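# Route a springy cord along a board line, pinned by blocks

## Task

Bend the elastic cord so it follows the line drawn on the board, then weigh it down with the steel blocks so that it stays there: along its whole length it must touch the line and rest flat on the board.

## Robot and tools

Robot: two arms, left_arm and right_arm, each ending in a two-finger gripper. Scene frame: origin at table-top height midway between the nominal bases, +x out over the table, +z up, left_arm on the +y side (this is not the image side). Calibrated bases: left_arm at (+0.029, +0.475, +0.020) m, quat_wxyz (+1.000, 0, 0, -0.004); right_arm at (+0.043, -0.354, +0.020) m, quat_wxyz (+1.000, 0, 0, +0.014).

Gripper geometry: fingers point along the gripper's +z and open and close along its x. end_effector_position is the point between the pads; fingertips reach 17.5 mm past it. A block sticks out about 10 cm from the last joint's axis toward the gripper's -y and turns with it.

The 18-number row (used by execute_actions and move): one flat list covering both arms, every value in [-1, 1]. Numbers 1-9 are left_arm dx, dy, dz, rx, ry, rz, then left_gripper position, force_limit, speed; numbers 10-18 are the same nine for the right arm. Always send all 18, even if one arm stays put. dx..rz are offsets, not poses: they count from that arm's Hand target at the start of the action or move, along the Hand target's own axes. 1.0 equals 0.6 m for dx, dy, dz and 180 degrees for rotation; rx, ry, rz form one rotation vector. All six at 0 re-commands the current Hand target. Repeating a nonzero offset in a later call moves the arm again.

Gripper numbers are absolute settings. position: +1 fully open (50 mm gap), about -0.65 pads meet, -1 closes until something blocks. force_limit per pad: about 20 N at -1, 102 N at 0, 185 N at +1 (actual grip up to ~15 N more). speed of the gap: 20 mm/s at -1, 85 at 0, 150 at +1. Both start at +1. To leave a gripper unchanged, resend its last three numbers; a 0 there is a real command. New force_limit or speed only apply after position changes by at least 0.01. To grip softer, open first.

execute_actions(actions, cameras): actions is a list of actions; each action is up to 15 rows, one per 1/30 s control step, and a short action repeats its last row. Each row in an action counts from the action's start pose, not the previous row. Images only come when actions is empty or cameras names them (["all"] for every camera, [] for none).

move(target, speed, blend, blocking, cameras): target is one 18-number row or a list of up to 15 rows; every row counts from the same starting Hand targets. Straight-line paths, shortest rotation, all arms finish together, minimum 0.5 s, cut off at 10 s. speed in m/s, 0.002 to 1 (default 0.25), rotation capped at twice that in rad/s; one value or one per target. blend in m rounds corners (0 = stop at each). blocking=false returns after ~0.5 s while the move continues. No obstacle avoidance. The result adds a move: line, e.g. done, off_target, moving, held or fault, plus limits (paced = pose clipped, held = steps withheld by a check). An unnamed arm is done, within 3 mm and 2 degrees. Done does not mean contact-free.

wait(seconds 0-10, cameras): lets time pass holding commands; a running move continues. stop(cameras): brakes a running move; fingers keep moving. zoom_image(camera, region [x0,y0,x1,y1] pixels, max 504x504) enlarges part of the latest image of cam_high, cam_low, cam_board, cam_left_wrist or cam_right_wrist (all 672x504). finished_scene(scene) ends the current scene, with its scene number; irreversible, and the result must hold without the robot.

Control details: each step the commanded pose is clipped to 70 mm and 16 degrees from the measured gripper pose; Hand target in the result is the clipped command, and the next offsets start there. Grippers often stop short; a later command (even zeros) asks again, or send the remaining distance. To stop pressing, command the target back beyond the gripper. Joint ranges (rad): waist -3.491..3.491, shoulder -3.140..3.140, elbow -1.187..4.328, forearm roll -3.316..3.316, wrist pitch -3.140..3.140, wrist roll -3.927..3.927.

Results: end_effector_position (m) and end_effector_quat_wxyz in the scene frame, may be off by a few cm. object_status: 0 moving, 1 blocked while opening, 2 blocked while closing (a grip), 3 reached position or pads met (likely empty). Check for 2 after closing with -1. Opening in mm is about (250 - position_measured) x 0.202. Flange force is along gripper x y z, noisy, includes held weight. Joint velocities "within noise" means at rest. Step readings list positions for execute_actions only. Watch for MOTOR HOT.

Avoid: letting the cord or blocks leave the table or drop from height; releasing moving parts; fast impacts or driving past firm contact (stiff arms fault at 150 N net force or joint torque limits 139 N m waist/shoulder/elbow, 34.8 N m wrist joints, causing a 10 s stop); arms touching each other or a gripper closing on the other arm's fingers; long stretched holds that overheat motors (30-60 s lockout). Loose objects may get nudged occasionally, so recheck before finishing.

Each tool is called after "Request:" as name([rows], argument=value, ...), one row to a line, values as JSON.

## Session

Request:
execute_actions(actions=[])

Scene clock: 0.00 s.
left_arm: end_effector_position=(+0.4184, -0.2881, +0.3646) position_measured=3 object_status=3 end_effector_quat_wxyz=(-0.236, -0.407, +0.616, -0.631) | right_arm: end_effector_position=(+0.4880, -0.5701, +0.3206) position_measured=3 object_status=3 end_effector_quat_wxyz=(+0.199, +0.946, +0.250, -0.062)
Joint positions: left_arm=[-0.927 0.381 0.23 -1.451 0.412 -0.799] | right_arm=[0.04 0.025 -0.113 0.418 -1.489 -1.168]
Joint velocities: within noise
Flange force (N): no reading
Hand target: left_arm +0.4184, -0.2881, +0.3646; -0.236, -0.407, +0.616, -0.631 | right_arm +0.4880, -0.5701, +0.3206; +0.199, +0.946, +0.250, -0.062
Tool commands: left_gripper/position=+1.0 left_gripper/force_limit=+1.0 left_gripper/speed=+1.0 right_gripper/position=+1.0 right_gripper/force_limit=+1.0 right_gripper/speed=+1.0

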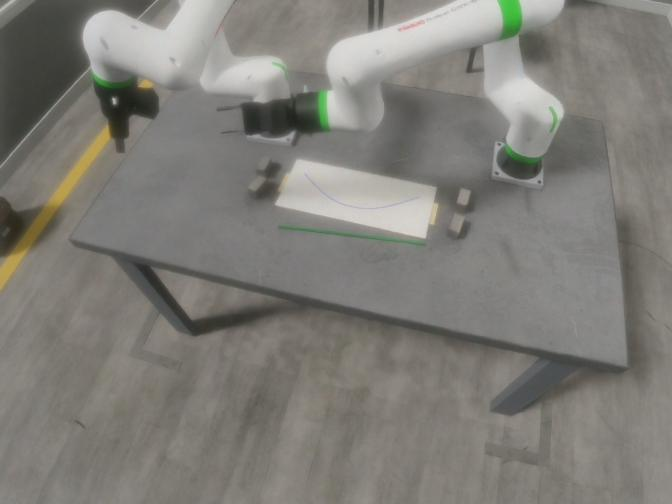

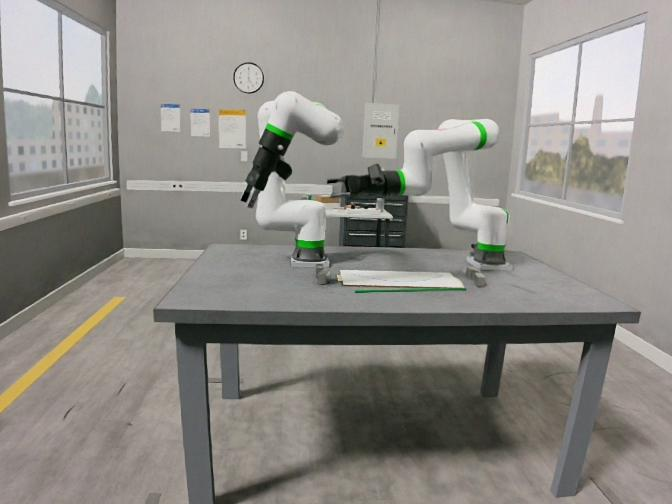

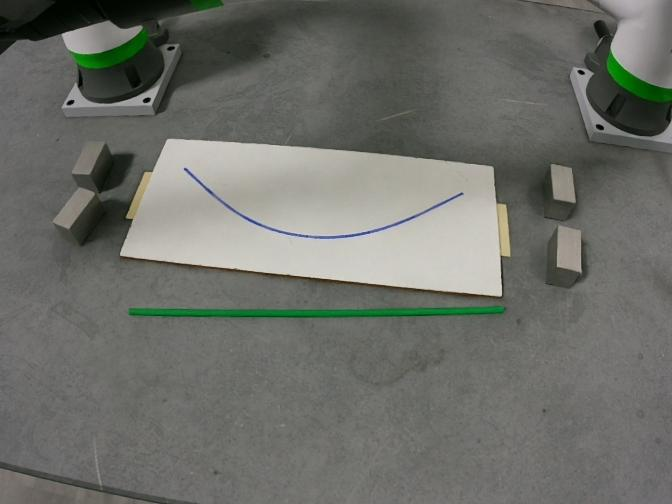

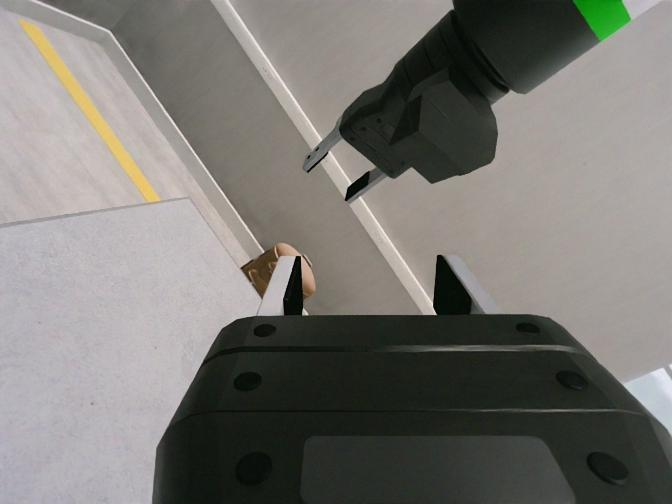

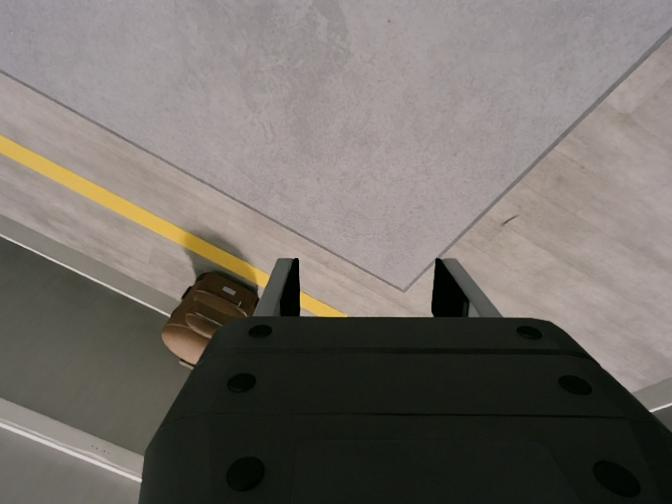

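Request:
move(target=[0.07,-0.035,-0.697,-0.196,-0.431,-0.104,1,1,1,0,0,0,0,0,0,1,1,1], speed=0.5, cameras=["all"])

Scene clock: 28.17 s.
left_arm: end_effector_position=(+0.3186, +0.1119, +0.4487) position_measured=3 object_status=3 end_effector_quat_wxyz=(+0.000, +0.707, -0.707, +0.001) | right_arm: end_effector_position=(+0.4880, -0.5701, +0.3206) position_measured=3 object_status=3 end_effector_quat_wxyz=(+0.199, +0.946, +0.250, -0.062)
Joint positions: left_arm=[-1.174 0.105 0.462 -3.142 1.927 1.182] | right_arm=[0.04 0.025 -0.113 0.418 -1.489 -1.168]
Flange force (N): left_arm=[-1.2 0.5 1.2] | right_arm=[-5.2 -7.2 2.3]
Hand target: left_arm +0.3186, +0.1119, +0.4487; +0.000, +0.707, -0.707, +0.000 | right_arm +0.4880, -0.5701, +0.3206; +0.199, +0.946, +0.250, -0.062
Off the commanded pose: left_arm 0.000 m, 0 deg | right_arm 0.000 m, 0 deg.
move: done; limits=paced

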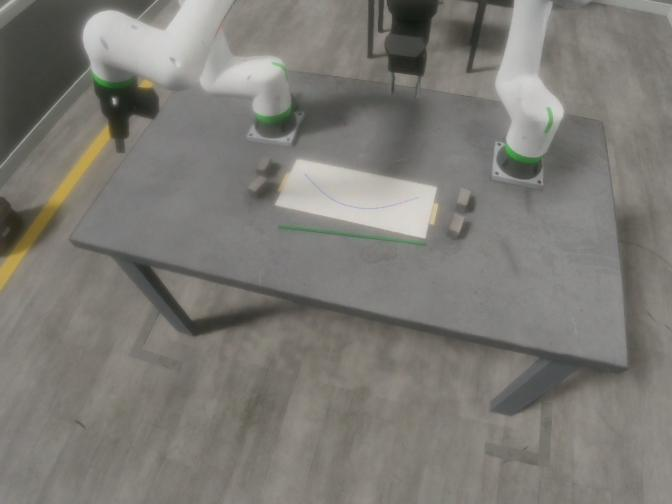

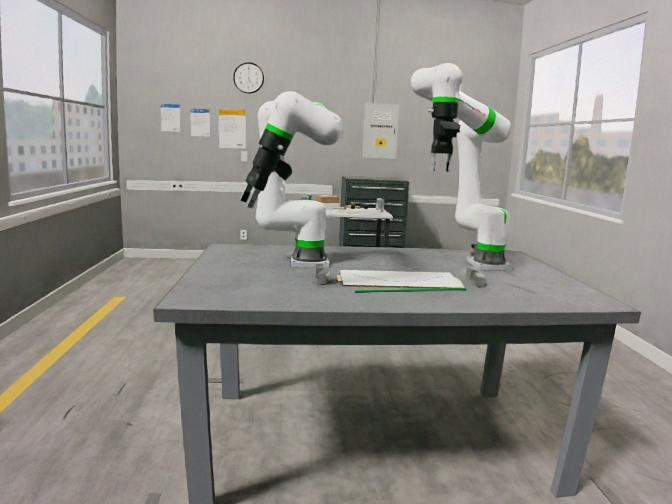

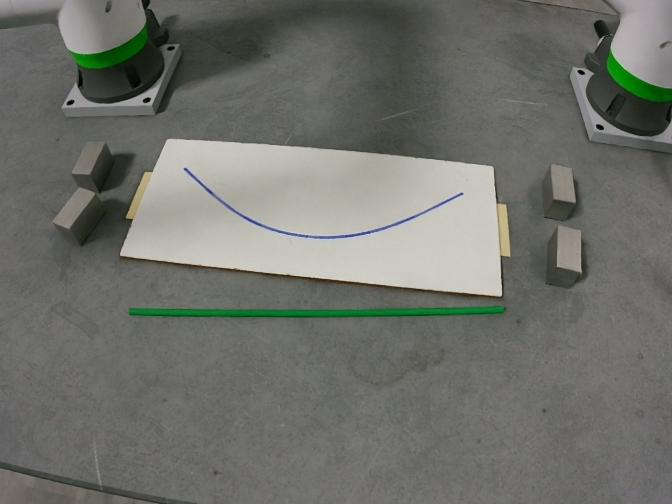

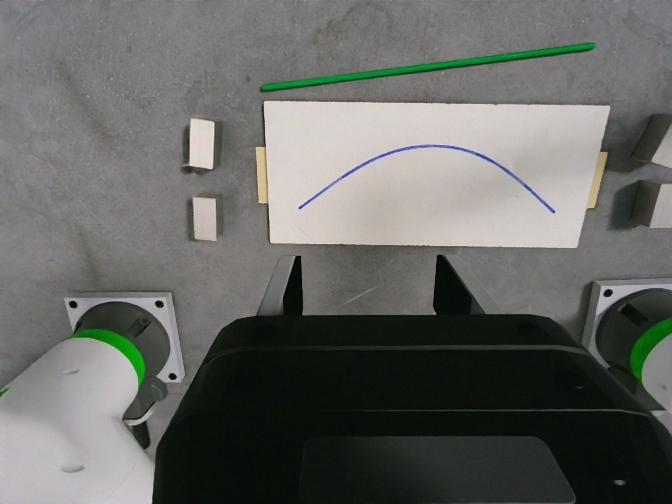

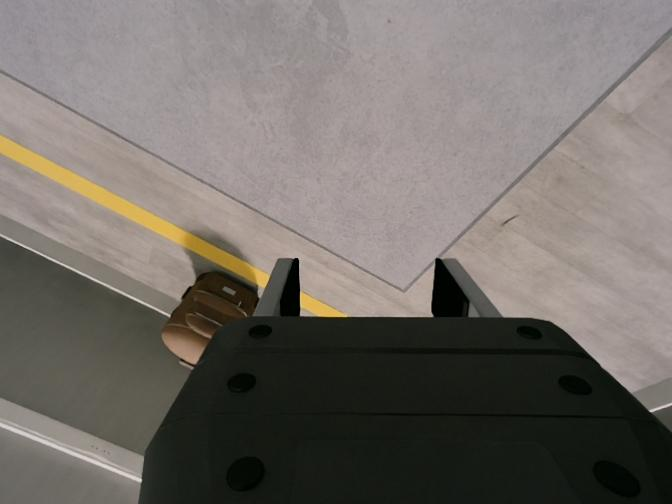

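Request:
move(target=[0,-0.16667,0,0,0,0,1,1,1,0,0,0,0,0,0,1,1,1], speed=0.4, cameras=["cam_left_wrist"])

Request:
zoom_image(camera="cam_left_wrist", region=[0, 100, 336, 352])

Request:
zoom_image(camera="cam_left_wrist", region=[336, 100, 672, 352])

Request:
move(target=[0.0833,0,0.1667,0,0,0,1,1,1,0,0,0,0,0,0,1,1,1], speed=0.4, cameras=["cam_left_wrist"])

Scene clock: 42.57 s.
left_arm: end_effector_position=(+0.4186, +0.1120, +0.4488) position_measured=3 object_status=3 end_effector_quat_wxyz=(+0.000, +0.707, -0.707, +0.001) | right_arm: end_effector_position=(+0.4880, -0.5701, +0.3206) position_measured=3 object_status=3 end_effector_quat_wxyz=(+0.199, +0.946, +0.250, -0.062)
Joint positions: left_arm=[-0.99 0.296 0.692 -3.142 1.966 0.998] | right_arm=[0.04 0.025 -0.113 0.418 -1.489 -1.168]
Flange force (N): left_arm=[-5.9 5.8 4.7] | right_arm=[-5.4 -7.1 2.3]
Hand target: left_arm +0.4186, +0.1120, +0.4488; +0.000, +0.707, -0.707, +0.000 | right_arm +0.4880, -0.5701, +0.3206; +0.199, +0.946, +0.250, -0.062
Off the commanded pose: left_arm 0.000 m, 0 deg | right_arm 0.000 m, 0 deg.
move: done
Images, in order (width x height): cam_left_wrist 672x504.

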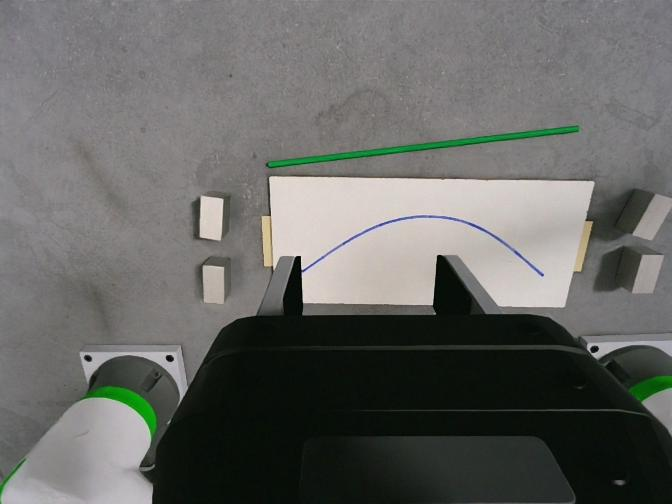

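Scaled by 1.500.

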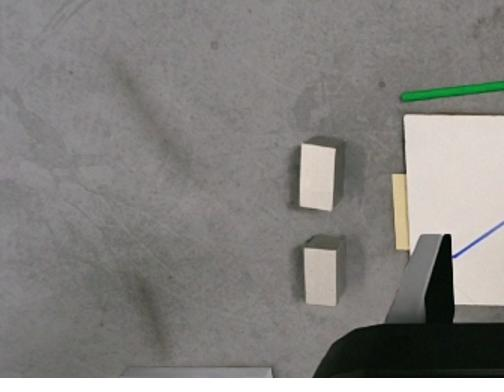

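Scaled by 1.500.

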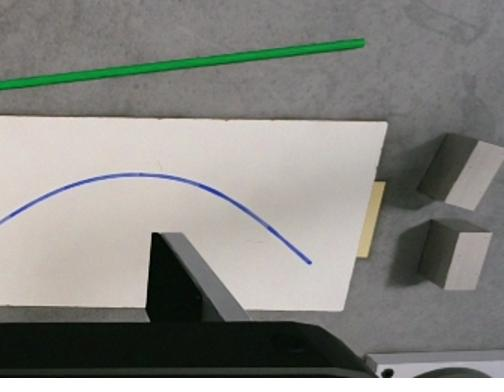

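Scene clock: 43.53 s.
left_arm: end_effector_position=(+0.4187, +0.0620, +0.3489) position_measured=3 object_status=3 end_effector_quat_wxyz=(+0.000, +0.707, -0.707, +0.000) | right_arm: end_effector_position=(+0.4880, -0.5701, +0.3206) position_measured=3 object_status=3 end_effector_quat_wxyz=(+0.199, +0.946, +0.250, -0.062)
Joint positions: left_arm=[-1.038 0.318 0.479 -3.142 1.731 1.047] | right_arm=[0.04 0.025 -0.113 0.418 -1.489 -1.168]
Flange force (N): left_arm=[0.0 -0.4 -0.9] | right_arm=[-5.3 -7.4 2.1]
Hand target: left_arm +0.4187, +0.0619, +0.3488; +0.000, +0.707, -0.707, +0.000 | right_arm +0.4880, -0.5701, +0.3206; +0.199, +0.946, +0.250, -0.062
Off the commanded pose: left_arm 0.000 m, 0 deg | right_arm 0.000 m, 0 deg.
move: done
Images, in order (width x height): cam_left_wrist 672x504.

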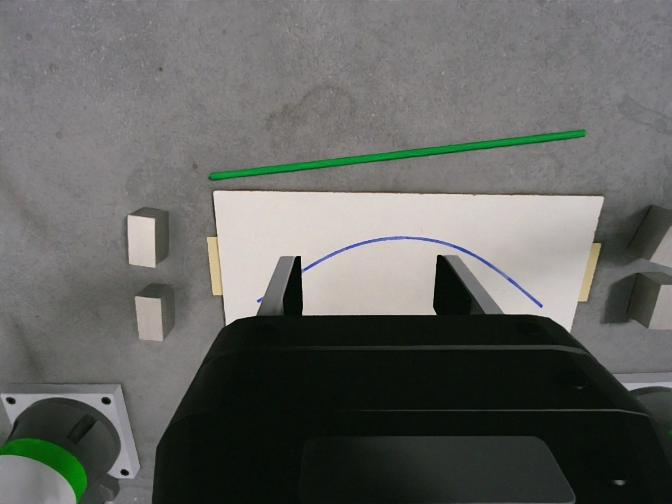

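Request:
move(target=[0.07,0.1978,-0.05,0,0,0,1,1,1,-0.012,-0.454,-0.315,0.143,-0.075,0.653,1,1,1], speed=0.6, cameras=["cam_left_wrist","cam_right_wrist"])

Request:
zoom_image(camera="cam_left_wrist", region=[136, 40, 336, 240])

Request:
zoom_image(camera="cam_left_wrist", region=[336, 40, 536, 240])

Scene clock: 87.80 s.
left_arm: end_effector_position=(+0.3001, +0.0199, +0.3788) position_measured=3 object_status=3 end_effector_quat_wxyz=(+0.000, +0.707, -0.707, +0.000) | right_arm: end_effector_position=(+0.3493, -0.2798, +0.4009) position_measured=3 object_status=3 end_effector_quat_wxyz=(-0.001, +0.708, -0.707, -0.001)
Joint positions: left_arm=[-1.274 0.228 0.436 -3.142 1.778 1.283] | right_arm=[0.632 -0.313 -0.029 -0.001 -1.853 -3.802]
Flange force (N): left_arm=[-1.1 0.2 0.8] | right_arm=[1.7 5.8 4.7]
Hand target: left_arm +0.3001, +0.0199, +0.3788; +0.000, +0.707, -0.707, +0.000 | right_arm +0.3493, -0.2798, +0.4009; -0.001, +0.708, -0.707, -0.001
Off the commanded pose: left_arm 0.000 m, 0 deg | right_arm 0.000 m, 0 deg.
move: done; limits=paced
Images, in order (width x height): cam_left_wrist 672x504, cam_right_wrist 672x504.

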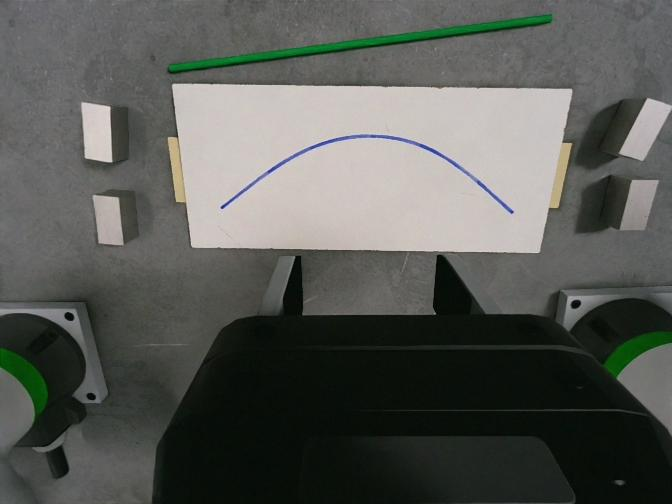

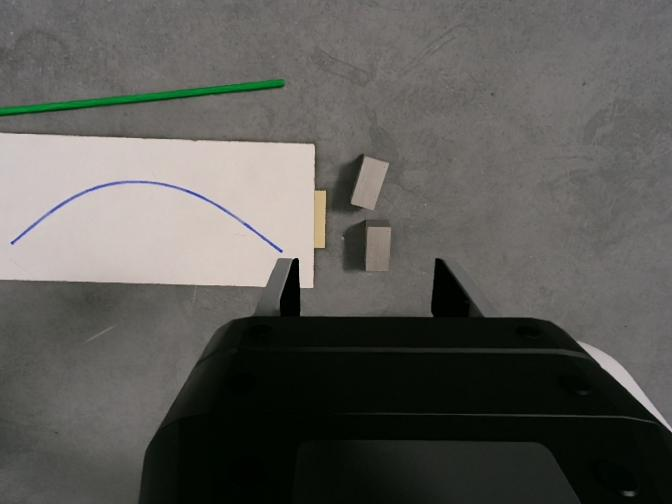

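Scaled by 2.520.

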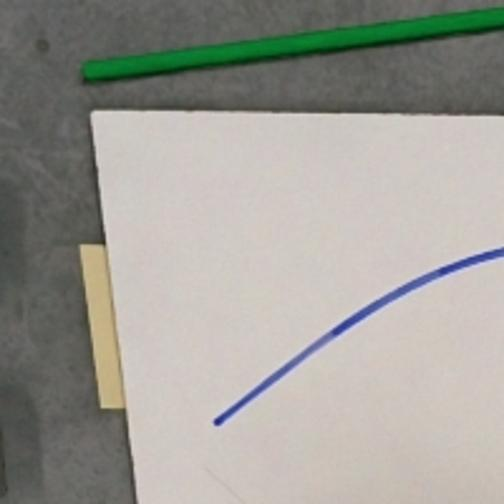

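Scaled by 2.520.

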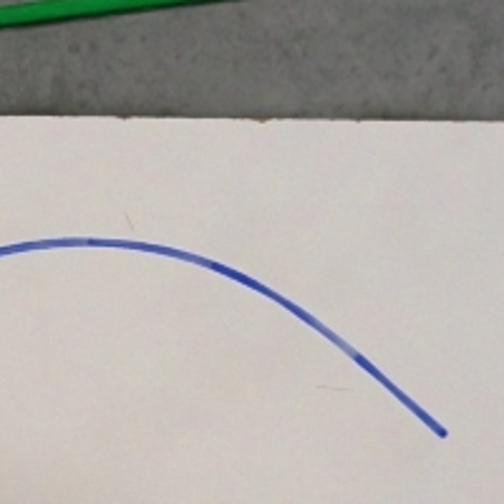

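Request:
move(target=[-0.2,-0.1767,0.4313,0,0,-0.537,1,1,1,-0.2667,-0.1295,0.4682,0,0,-0.537,1,1,1], speed=0.6, cameras=["cam_left_wrist","cam_right_wrist","cam_board"])

Scene clock: 123.70 s.
left_arm: end_effector_position=(+0.3966, +0.1290, +0.1433) position_measured=3 object_status=3 end_effector_quat_wxyz=(+0.000, +1.000, -0.018, +0.000) | right_arm: end_effector_position=(+0.3975, -0.1729, +0.2125) position_measured=3 object_status=3 end_effector_quat_wxyz=(+0.005, +0.976, -0.215, +0.004)
Joint positions: left_arm=[-1.008 0.207 -0.146 -3.142 1.217 2.552] | right_arm=[0.786 -0.109 -0.313 0.012 -1.372 -2.822]
Flange force (N): left_arm=[-1.3 -1.5 0.7] | right_arm=[-6.0 5.9 1.8]
Hand target: left_arm +0.3966, +0.1290, +0.1433; +0.000, +1.000, -0.018, +0.000 (not the last commanded pose) | right_arm +0.3975, -0.1728, +0.2125; +0.005, +0.977, -0.215, +0.004 (not the last commanded pose)
Off the commanded pose: left_arm 0.027 m, 9 deg | right_arm 0.111 m, 32 deg.
led back after a hold (right arm): the arm was led back toward your command in small steps, so it may still be short of it.
move: held (right_arm; a check stopped the path), off_target (left_arm; braked when a check withheld steps of right_arm); limits=held
pose unreachable (right arm): on one or more control steps of this call, first in action 0 (counted from 0), this arm could not follow its commanded pose, so it was not sent that pose on those steps. It may still have moved: this result reports where it is.
cause: moving toward the commanded pose would bring a part of the arm too close to another arm (a part of this arm just beyond joint 4 (forearm roll) and a part of the left arm just beyond its joint 4 (forearm roll), where that arm would come to rest).
Images, in order (width x height): cam_board 672x504, cam_left_wrist 672x504, cam_right_wrist 672x504.

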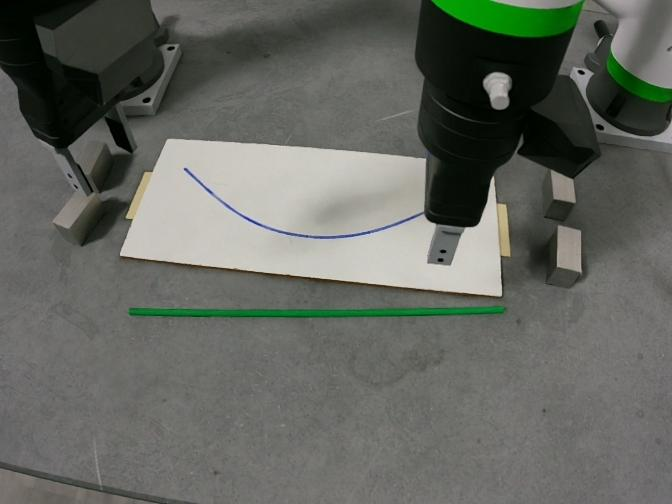

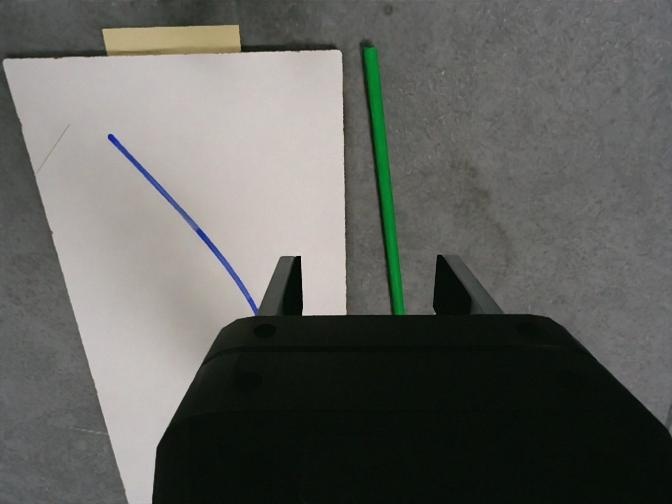

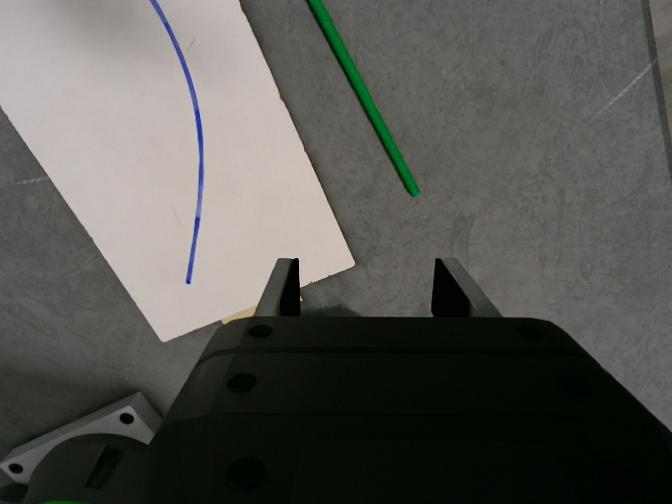

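Request:
move([
  [0.0065,-0.0687,0.039,0,0,-0.048,1,1,1,0,0,0,0,0,0,1,1,1],
  [0.0065,-0.0687,0.039,0,0,-0.048,1,1,1,0.0317,-0.0565,0.154,0,0,-0.175,1,1,1],
], speed=0.4, cameras=["cam_left_wrist","cam_right_wrist"])

Scene clock: 133.57 s.
left_arm: end_effector_position=(+0.4020, +0.1700, +0.1199) position_measured=3 object_status=3 end_effector_quat_wxyz=(+0.000, +0.998, +0.058, +0.000) | right_arm: end_effector_position=(+0.4295, -0.1512, +0.1200) position_measured=3 object_status=3 end_effector_quat_wxyz=(+0.006, +0.998, +0.058, +0.002)
Joint positions: left_arm=[-0.952 0.173 -0.245 -3.142 1.152 2.646] | right_arm=[0.766 0.065 -0.37 0.013 -1.14 -2.256]
Flange force (N): left_arm=[0.1 -0.5 -0.1] | right_arm=[-8.6 2.4 -0.4]
Hand target: left_arm +0.4020, +0.1700, +0.1199; +0.000, +0.998, +0.058, +0.000 | right_arm +0.4295, -0.1512, +0.1200; +0.006, +0.998, +0.058, +0.002
Off the commanded pose: left_arm 0.000 m, 0 deg | right_arm 0.000 m, 0 deg.
move: done
Images, in order (width x height): cam_left_wrist 672x504, cam_right_wrist 672x504.

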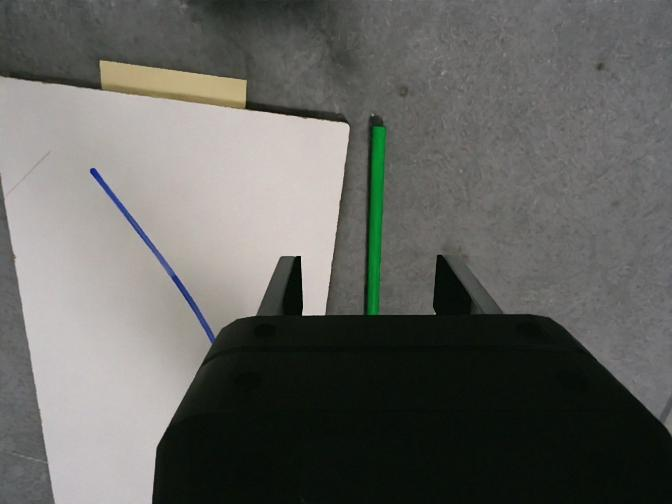

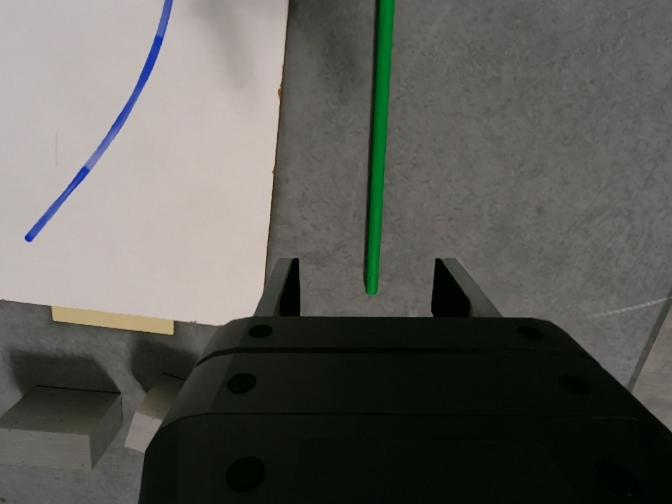

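Request:
move([
  [0.0117,0,0.133,0,0,0,1,-1,0,0.0117,0,0.133,0,0,0,1,-1,0],
  [0.0117,0,0.1655,0,0,0,1,-1,0,0.0117,0,0.1655,0,0,0,1,-1,0],
], speed=[0.2,0.05], cameras=["cam_left_wrist","cam_right_wrist","cam_board"])

Scene clock: 141.30 s.
left_arm: end_effector_position=(+0.4091, +0.1709, +0.0261) position_measured=3 object_status=3 end_effector_quat_wxyz=(+0.000, +0.998, +0.057, +0.000) | right_arm: end_effector_position=(+0.4370, -0.1515, +0.0208) position_measured=3 object_status=3 end_effector_quat_wxyz=(+0.006, +0.998, +0.058, +0.002)
Joint positions: left_arm=[-0.938 0.305 -0.331 -3.142 0.934 2.632] | right_arm=[0.752 0.219 -0.464 0.015 -0.892 -2.246]
Flange force (N): left_arm=[-0.7 -1.0 -0.2] | right_arm=[-7.9 2.1 -1.1]
Flange force when the fault began (N): left_arm=[-35.4 -25.2 -150.8]
Hand target: left_arm +0.4091, +0.1709, +0.0261; +0.000, +0.998, +0.057, +0.000 (not the last commanded pose) | right_arm +0.4370, -0.1515, +0.0207; +0.006, +0.998, +0.058, +0.002
Tool commands: left_gripper/position=+1.0 left_gripper/force_limit=+1.0 left_gripper/speed=+1.0 right_gripper/position=+1.0 right_gripper/force_limit=-1.0 right_gripper/speed=+0.0
Off the commanded pose: left_arm 0.005 m, 0 deg | right_arm 0.000 m, 0 deg.
FORCE FAULT: contact force on the left arm reached its limit, and that arm stopped. The contact can be on any part of that arm, not only on its tool. That arm's remaining commands of this call were not run. That arm is still stopped at the end of this call. That arm stays stopped for about 10 more seconds. Until then a move that you send moves the other arm only, and its call returns only when the move has ended. Once the stop has ended, the next robot result says so. If the stop ends while you think or write, that arm runs what you send next, counted from a new Hand target: where the arm stands when the stop ends. While its stop runs, that arm takes no new command, but its gripper still runs the gripper command that each later call begins with. Until it ends, the stop uses up actions while you think or wait. An arm that is not stopped still takes commands.
move: fault (left_arm)
Images, in order (width x height): cam_board 672x504, cam_left_wrist 672x504, cam_right_wrist 672x504.

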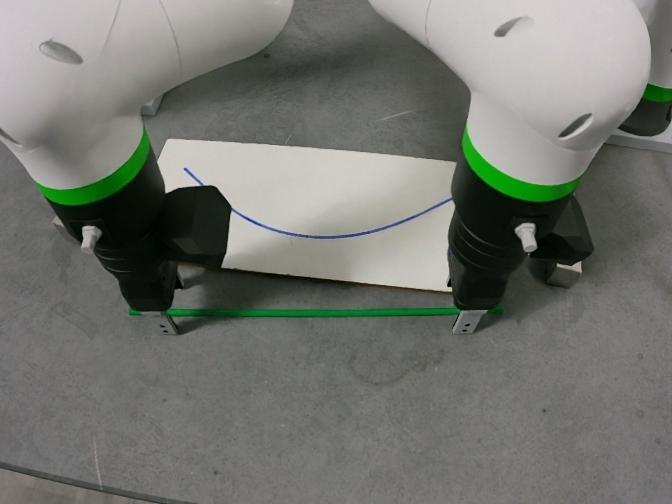

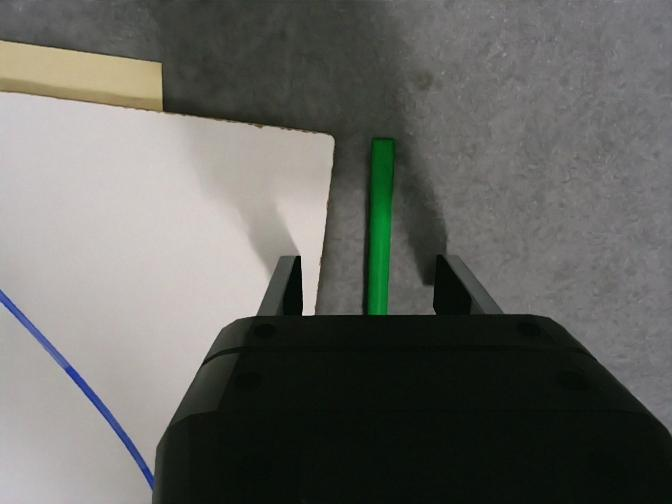

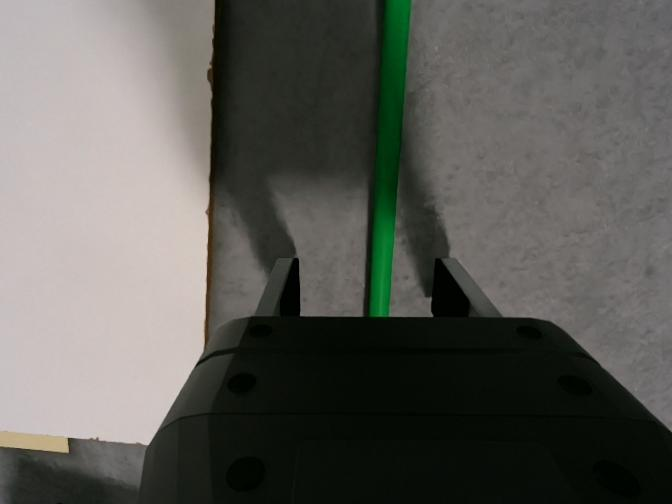

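Request:
wait(seconds=9)

Request:
move([
  [0,0,-0.005,0,0,0,1,-1,0,0,0,0,0,0,0,1,-1,0],
  [0,0,-0.005,0,0,0,-1,-1,0,0,0,0,0,0,0,-1,-1,0],
], speed=0.1, cameras=["cam_left_wrist","cam_right_wrist","cam_board"])

Scene clock: 155.47 s.
left_arm: end_effector_position=(+0.4091, +0.1709, +0.0261) position_measured=3 object_status=3 end_effector_quat_wxyz=(+0.000, +0.998, +0.057, +0.000) | right_arm: end_effector_position=(+0.4370, -0.1515, +0.0207) position_measured=3 object_status=3 end_effector_quat_wxyz=(+0.006, +0.998, +0.058, +0.002)
Joint positions: left_arm=[-0.938 0.305 -0.331 -3.142 0.934 2.632] | right_arm=[0.752 0.219 -0.464 0.015 -0.892 -2.246]
Flange force (N): left_arm=[-0.2 -1.4 -0.1] | right_arm=[-7.9 2.0 -2.3]
Hand target: left_arm +0.4091, +0.1709, +0.0261; +0.000, +0.998, +0.057, +0.000 (not the last commanded pose) | right_arm +0.4370, -0.1515, +0.0207; +0.006, +0.998, +0.058, +0.002
Tool commands: left_gripper/position=+1.0 left_gripper/force_limit=+1.0 left_gripper/speed=+1.0 right_gripper/position=+1.0 right_gripper/force_limit=-1.0 right_gripper/speed=+0.0
Off the commanded pose: left_arm 0.005 m, 0 deg | right_arm 0.000 m, 0 deg.
FORCE FAULT, CONTINUED: the left arm's stop, for the force fault that an earlier result reported, is over. The rest of the stop counts as 20 of the actions that you can send in this scene. That arm's target is now where it stood when the stop ended, not its last command. That arm accepts commands again.
wait: 9.00 s; at rest from the start

Scene clock: 157.00 s.
left_arm: end_effector_position=(+0.4091, +0.1709, +0.0291) position_measured=251 object_status=3 end_effector_quat_wxyz=(+0.000, +0.998, +0.057, +0.000) | right_arm: end_effector_position=(+0.4370, -0.1515, +0.0207) position_measured=213 object_status=2 end_effector_quat_wxyz=(+0.006, +0.998, +0.058, +0.002)
Joint positions: left_arm=[-0.938 0.301 -0.329 -3.142 0.941 2.632] | right_arm=[0.752 0.219 -0.464 0.015 -0.892 -2.246]
Flange force (N): left_arm=[-0.7 -1.0 0.1] | right_arm=[-7.4 1.8 -2.3]
Hand target: left_arm +0.4091, +0.1709, +0.0291; +0.000, +0.998, +0.057, +0.000 | right_arm +0.4370, -0.1515, +0.0207; +0.006, +0.998, +0.058, +0.002
Off the commanded pose: left_arm 0.000 m, 0 deg | right_arm 0.000 m, 0 deg.
move: done
Images, in order (width x height): cam_board 672x504, cam_left_wrist 672x504, cam_right_wrist 672x504.

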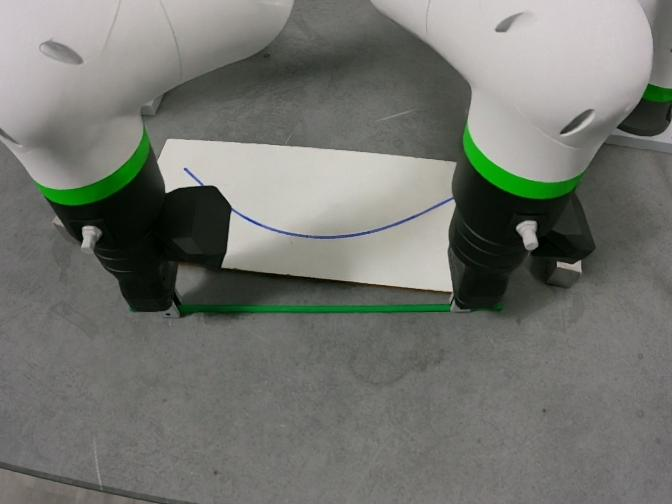

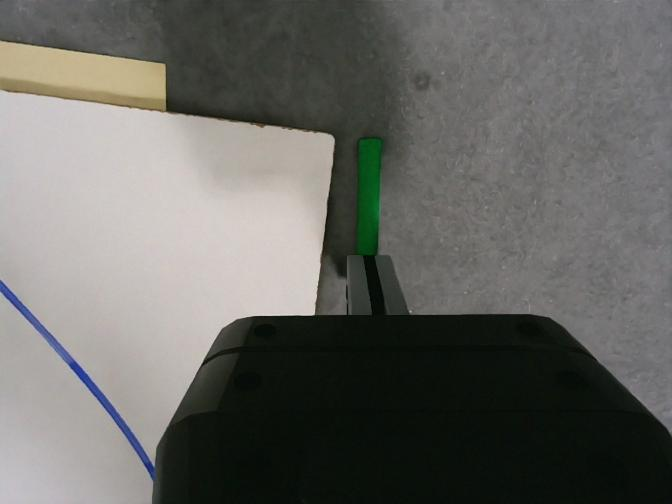

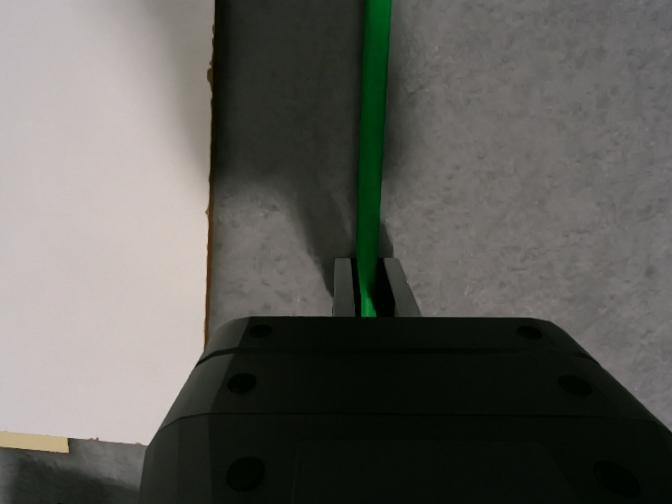

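Request:
zoom_image(camera="cam_board", region=[420, 180, 640, 345])

Request:
zoom_image(camera="cam_left_wrist", region=[270, 120, 470, 320])

Scaled by 2.291.

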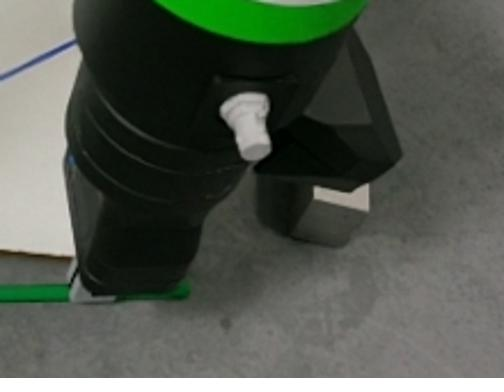

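Scaled by 2.520.

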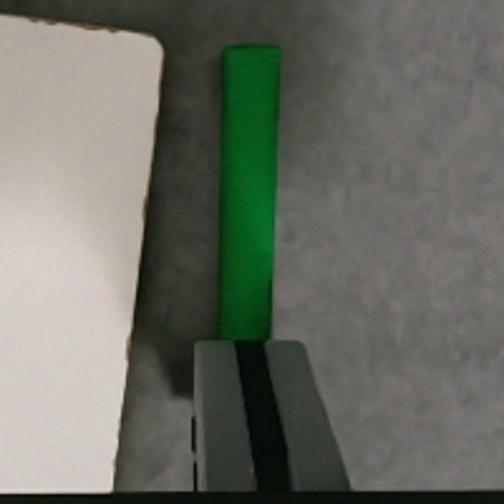

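Request:
move([
  [0,0,0,0,0,0,1,-1,1,0,0,0,0,0,0,-1,-1,0],
  [0,0,0.0043,0,0,0,1,-1,1,0,0,0,0,0,0,-1,-1,0],
], speed=0.05)

Request:
execute_actions([
  [[0,0,0.001,0,0,0,1,-1,1,0,0,0,0,0,0,-1,-1,0]],
  [[0,0,0.001,0,0,0,1,-1,1,0,0,0,0,0,0,-1,-1,0]],
  [[0,0,0.001,0,0,0,1,-1,1,0,0,0,0,0,0,-1,-1,0]],
], cameras=["cam_left_wrist","cam_board"])

Scene clock: 172.73 s.
left_arm: end_effector_position=(+0.4091, +0.1709, +0.0266) position_measured=3 object_status=3 end_effector_quat_wxyz=(+0.000, +0.998, +0.057, +0.000) | right_arm: end_effector_position=(+0.4370, -0.1515, +0.0207) position_measured=213 object_status=2 end_effector_quat_wxyz=(+0.006, +0.998, +0.058, +0.002)
Joint positions: left_arm=[-0.938 0.304 -0.331 -3.142 0.935 2.632] | right_arm=[0.752 0.219 -0.464 0.015 -0.892 -2.246]
Flange force (N): left_arm=[-1.4 -1.6 -1.1] | right_arm=[-7.7 2.0 -2.2]
Hand target: left_arm +0.4091, +0.1709, +0.0265; +0.000, +0.998, +0.057, +0.000 | right_arm +0.4370, -0.1515, +0.0207; +0.006, +0.998, +0.058, +0.002
Off the commanded pose: left_arm 0.000 m, 0 deg | right_arm 0.000 m, 0 deg.
move: done

Scene clock: 174.43 s.
left_arm: end_effector_position=(+0.4091, +0.1709, +0.0247) position_measured=3 object_status=3 end_effector_quat_wxyz=(+0.000, +0.998, +0.057, +0.000) | right_arm: end_effector_position=(+0.4370, -0.1515, +0.0207) position_measured=213 object_status=2 end_effector_quat_wxyz=(+0.006, +0.998, +0.058, +0.002)
Joint positions: left_arm=[-0.938 0.307 -0.332 -3.142 0.931 2.632] | right_arm=[0.752 0.219 -0.464 0.015 -0.892 -2.246]
Flange force (N): left_arm=[-24.2 -19.3 -100.9] | right_arm=[-7.6 2.0 -2.5]
Flange force at the end of the 1st action (N): left_arm=[-0.6 -1.2 -0.5] | right_arm=[-7.8 1.9 -2.3]
Flange force at the end of the 2nd action (N): left_arm=[-6.2 -6.5 -27.7] | right_arm=[-7.6 2.0 -2.2]
Hand target: left_arm +0.4091, +0.1709, +0.0247; +0.000, +0.998, +0.057, +0.000 | right_arm +0.4370, -0.1515, +0.0207; +0.006, +0.998, +0.058, +0.002
Off the commanded pose: left_arm 0.000 m, 0 deg | right_arm 0.000 m, 0 deg.
Step readings (end_effector_position of left_arm | right_arm; steps 1 to 15: 1st action; 16 to 30: 2nd action; 31 to 45: 3rd action):
0: (+0.4091, +0.1709, +0.0266) | (+0.4370, -0.1515, +0.0207)
1: (+0.4091, +0.1709, +0.0265) | (+0.4370, -0.1515, +0.0207)
2: (+0.4091, +0.1709, +0.0264) | (+0.4370, -0.1515, +0.0207)
4: (+0.4091, +0.1709, +0.0261) | (+0.4370, -0.1515, +0.0207)
8: (+0.4091, +0.1709, +0.0260) | (+0.4370, -0.1515, +0.0207)
15: (+0.4091, +0.1709, +0.0259) | (+0.4370, -0.1515, +0.0207)
16: (+0.4091, +0.1709, +0.0259) | (+0.4370, -0.1515, +0.0207)
17: (+0.4091, +0.1709, +0.0258) | (+0.4370, -0.1515, +0.0207)
19: (+0.4091, +0.1709, +0.0255) | (+0.4370, -0.1515, +0.0207)
23: (+0.4091, +0.1709, +0.0254) | (+0.4370, -0.1515, +0.0207)
30: (+0.4091, +0.1709, +0.0253) | (+0.4370, -0.1515, +0.0207)
31: (+0.4091, +0.1709, +0.0253) | (+0.4370, -0.1515, +0.0207)
32: (+0.4091, +0.1709, +0.0252) | (+0.4370, -0.1515, +0.0207)
34: (+0.4091, +0.1709, +0.0251) | (+0.4370, -0.1515, +0.0207)
38: (+0.4091, +0.1708, +0.0249) | (+0.4370, -0.1515, +0.0207)
45: (+0.4091, +0.1709, +0.0248) | (+0.4370, -0.1515, +0.0207)
Images, in order (width x height): cam_board 672x504, cam_left_wrist 672x504.

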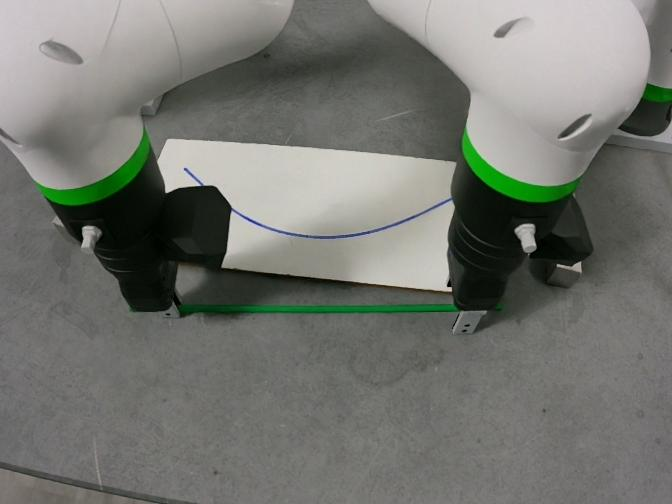

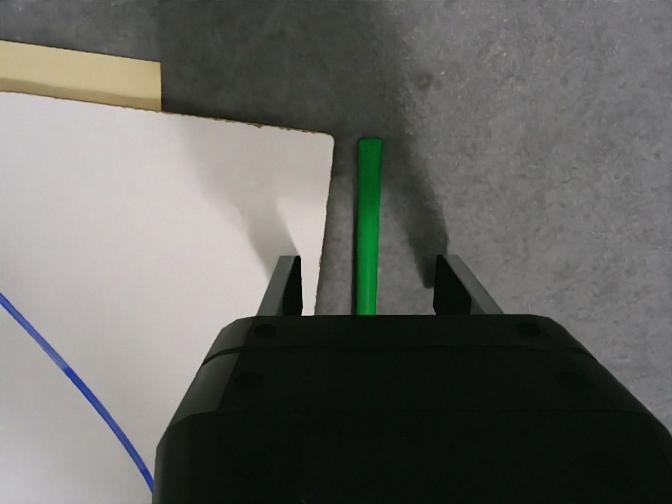

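Request:
move([
  [0,0,-0.005,0,0,0,1,-1,1,0,0,0,0,0,0,-1,-1,0],
  [-0.003,0,-0.005,0,0,0,0,-1,1,0,0,0,0,0,0,-1,-1,0],
  [-0.003,0,0.0055,0,0,0,0,-1,1,0,0,0,0,0,0,-1,-1,0],
], speed=0.04)

Request:
move([
  [0,0,0,0,0,0,-1,-1,0,0,0,0,0,0,0,-1,-1,0],
], speed=0.04, cameras=["cam_left_wrist"])

Scene clock: 181.13 s.
left_arm: end_effector_position=(+0.4073, +0.1711, +0.0270) position_measured=152 object_status=3 end_effector_quat_wxyz=(-0.001, +0.998, +0.057, +0.000) | right_arm: end_effector_position=(+0.4370, -0.1515, +0.0207) position_measured=213 object_status=2 end_effector_quat_wxyz=(+0.006, +0.998, +0.058, +0.002)
Joint positions: left_arm=[-0.942 0.302 -0.334 -3.144 0.937 2.636] | right_arm=[0.752 0.219 -0.464 0.015 -0.892 -2.246]
Flange force (N): left_arm=[-0.5 -0.8 -0.7] | right_arm=[-7.6 2.0 -2.4]
Flange force when the fault began (N): left_arm=[-35.3 -26.6 -132.5]
Hand target: left_arm +0.4073, +0.1711, +0.0270; -0.001, +0.998, +0.057, +0.000 (not the last commanded pose) | right_arm +0.4370, -0.1515, +0.0207; +0.006, +0.998, +0.058, +0.002
Tool commands: left_gripper/position=+0.003922 left_gripper/force_limit=-1.0 left_gripper/speed=+1.0 right_gripper/position=-1.0 right_gripper/force_limit=-1.0 right_gripper/speed=+0.0
Off the commanded pose: left_arm 0.006 m, 0 deg | right_arm 0.000 m, 0 deg.
FORCE FAULT: contact force on the left arm reached its limit, and that arm stopped. The contact can be on any part of that arm, not only on its tool. That arm's remaining commands of this call were not run. That arm is still stopped at the end of this call. That arm stays stopped for about 10 more seconds. Until then a move that you send moves the other arm only, and its call returns only when the move has ended. Once the stop has ended, the next robot result says so. If the stop ends while you think or write, that arm runs what you send next, counted from a new Hand target: where the arm stands when the stop ends. While its stop runs, that arm takes no new command, but its gripper still runs the gripper command that each later call begins with. Until it ends, the stop uses up actions while you think or wait. An arm that is not stopped still takes commands.
move: fault (left_arm)

not run: an earlier result of this reply reported a stop or a fault. Calls in your next reply go to the robot.

Request:
wait(seconds=8)

Request:
move([
  [0,0,-0.01,0,0,0,0.4,-1,1,0,0,0,0,0,0,-1,-1,0],
  [-0.003,0.055,-0.01,0,0,0,0.4,-1,1,0,0,0,0,0,0,-1,-1,0],
  [-0.003,0.055,0.001,0,0,0,0.4,-1,1,0,0,0,0,0,0,-1,-1,0],
], speed=0.08, cameras=["cam_left_wrist","cam_board"])

Scene clock: 197.00 s.
left_arm: end_effector_position=(+0.4073, +0.1711, +0.0270) position_measured=152 object_status=3 end_effector_quat_wxyz=(-0.001, +0.998, +0.057, +0.000) | right_arm: end_effector_position=(+0.4370, -0.1515, +0.0207) position_measured=213 object_status=2 end_effector_quat_wxyz=(+0.006, +0.998, +0.058, +0.002)
Joint positions: left_arm=[-0.942 0.302 -0.334 -3.144 0.937 2.636] | right_arm=[0.752 0.219 -0.464 0.015 -0.892 -2.246]
Flange force (N): left_arm=[-0.2 -1.0 -0.5] | right_arm=[-8.2 2.0 -2.2]
Hand target: left_arm +0.4073, +0.1711, +0.0270; -0.001, +0.998, +0.057, +0.000 (not the last commanded pose) | right_arm +0.4370, -0.1515, +0.0207; +0.006, +0.998, +0.058, +0.002
Tool commands: left_gripper/position=+0.003922 left_gripper/force_limit=-1.0 left_gripper/speed=+1.0 right_gripper/position=-1.0 right_gripper/force_limit=-1.0 right_gripper/speed=+0.0
Off the commanded pose: left_arm 0.006 m, 0 deg | right_arm 0.000 m, 0 deg.
FORCE FAULT, CONTINUED: the left arm's stop, for the force fault that an earlier result reported, is over. The rest of the stop counts as 20 of the actions that you can send in this scene. During its stop the left arm's controller moved it back a little. That arm's target is now where it stood when the stop ended, not its last command. That arm accepts commands again.
wait: 8.00 s; at rest from the start

Scene clock: 198.80 s.
left_arm: end_effector_position=(+0.4093, +0.1381, +0.0263) position_measured=92 object_status=3 end_effector_quat_wxyz=(-0.001, +0.998, +0.057, +0.000) | right_arm: end_effector_position=(+0.4370, -0.1515, +0.0207) position_measured=213 object_status=2 end_effector_quat_wxyz=(+0.006, +0.998, +0.058, +0.002)
Joint positions: left_arm=[-0.977 0.352 -0.267 -3.143 0.954 2.671] | right_arm=[0.752 0.219 -0.464 0.015 -0.892 -2.246]
Flange force (N): left_arm=[-1.2 -2.0 -1.4] | right_arm=[-7.8 2.0 -2.1]
Hand target: left_arm +0.4093, +0.1381, +0.0263; -0.001, +0.998, +0.057, +0.000 | right_arm +0.4370, -0.1515, +0.0207; +0.006, +0.998, +0.058, +0.002
Off the commanded pose: left_arm 0.000 m, 0 deg | right_arm 0.000 m, 0 deg.
move: done
Images, in order (width x height): cam_board 672x504, cam_left_wrist 672x504.

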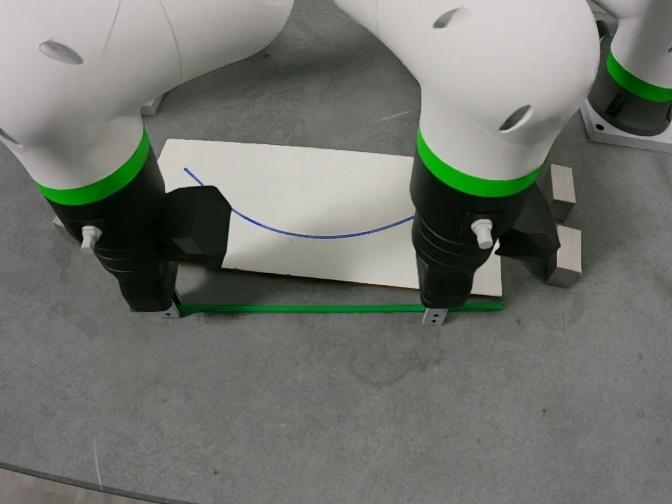

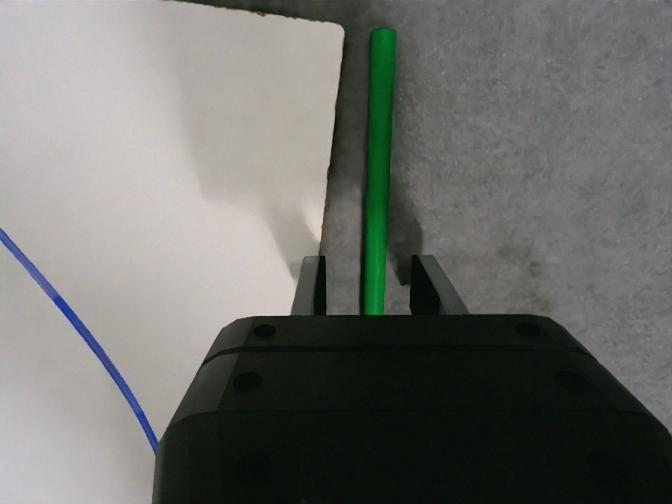

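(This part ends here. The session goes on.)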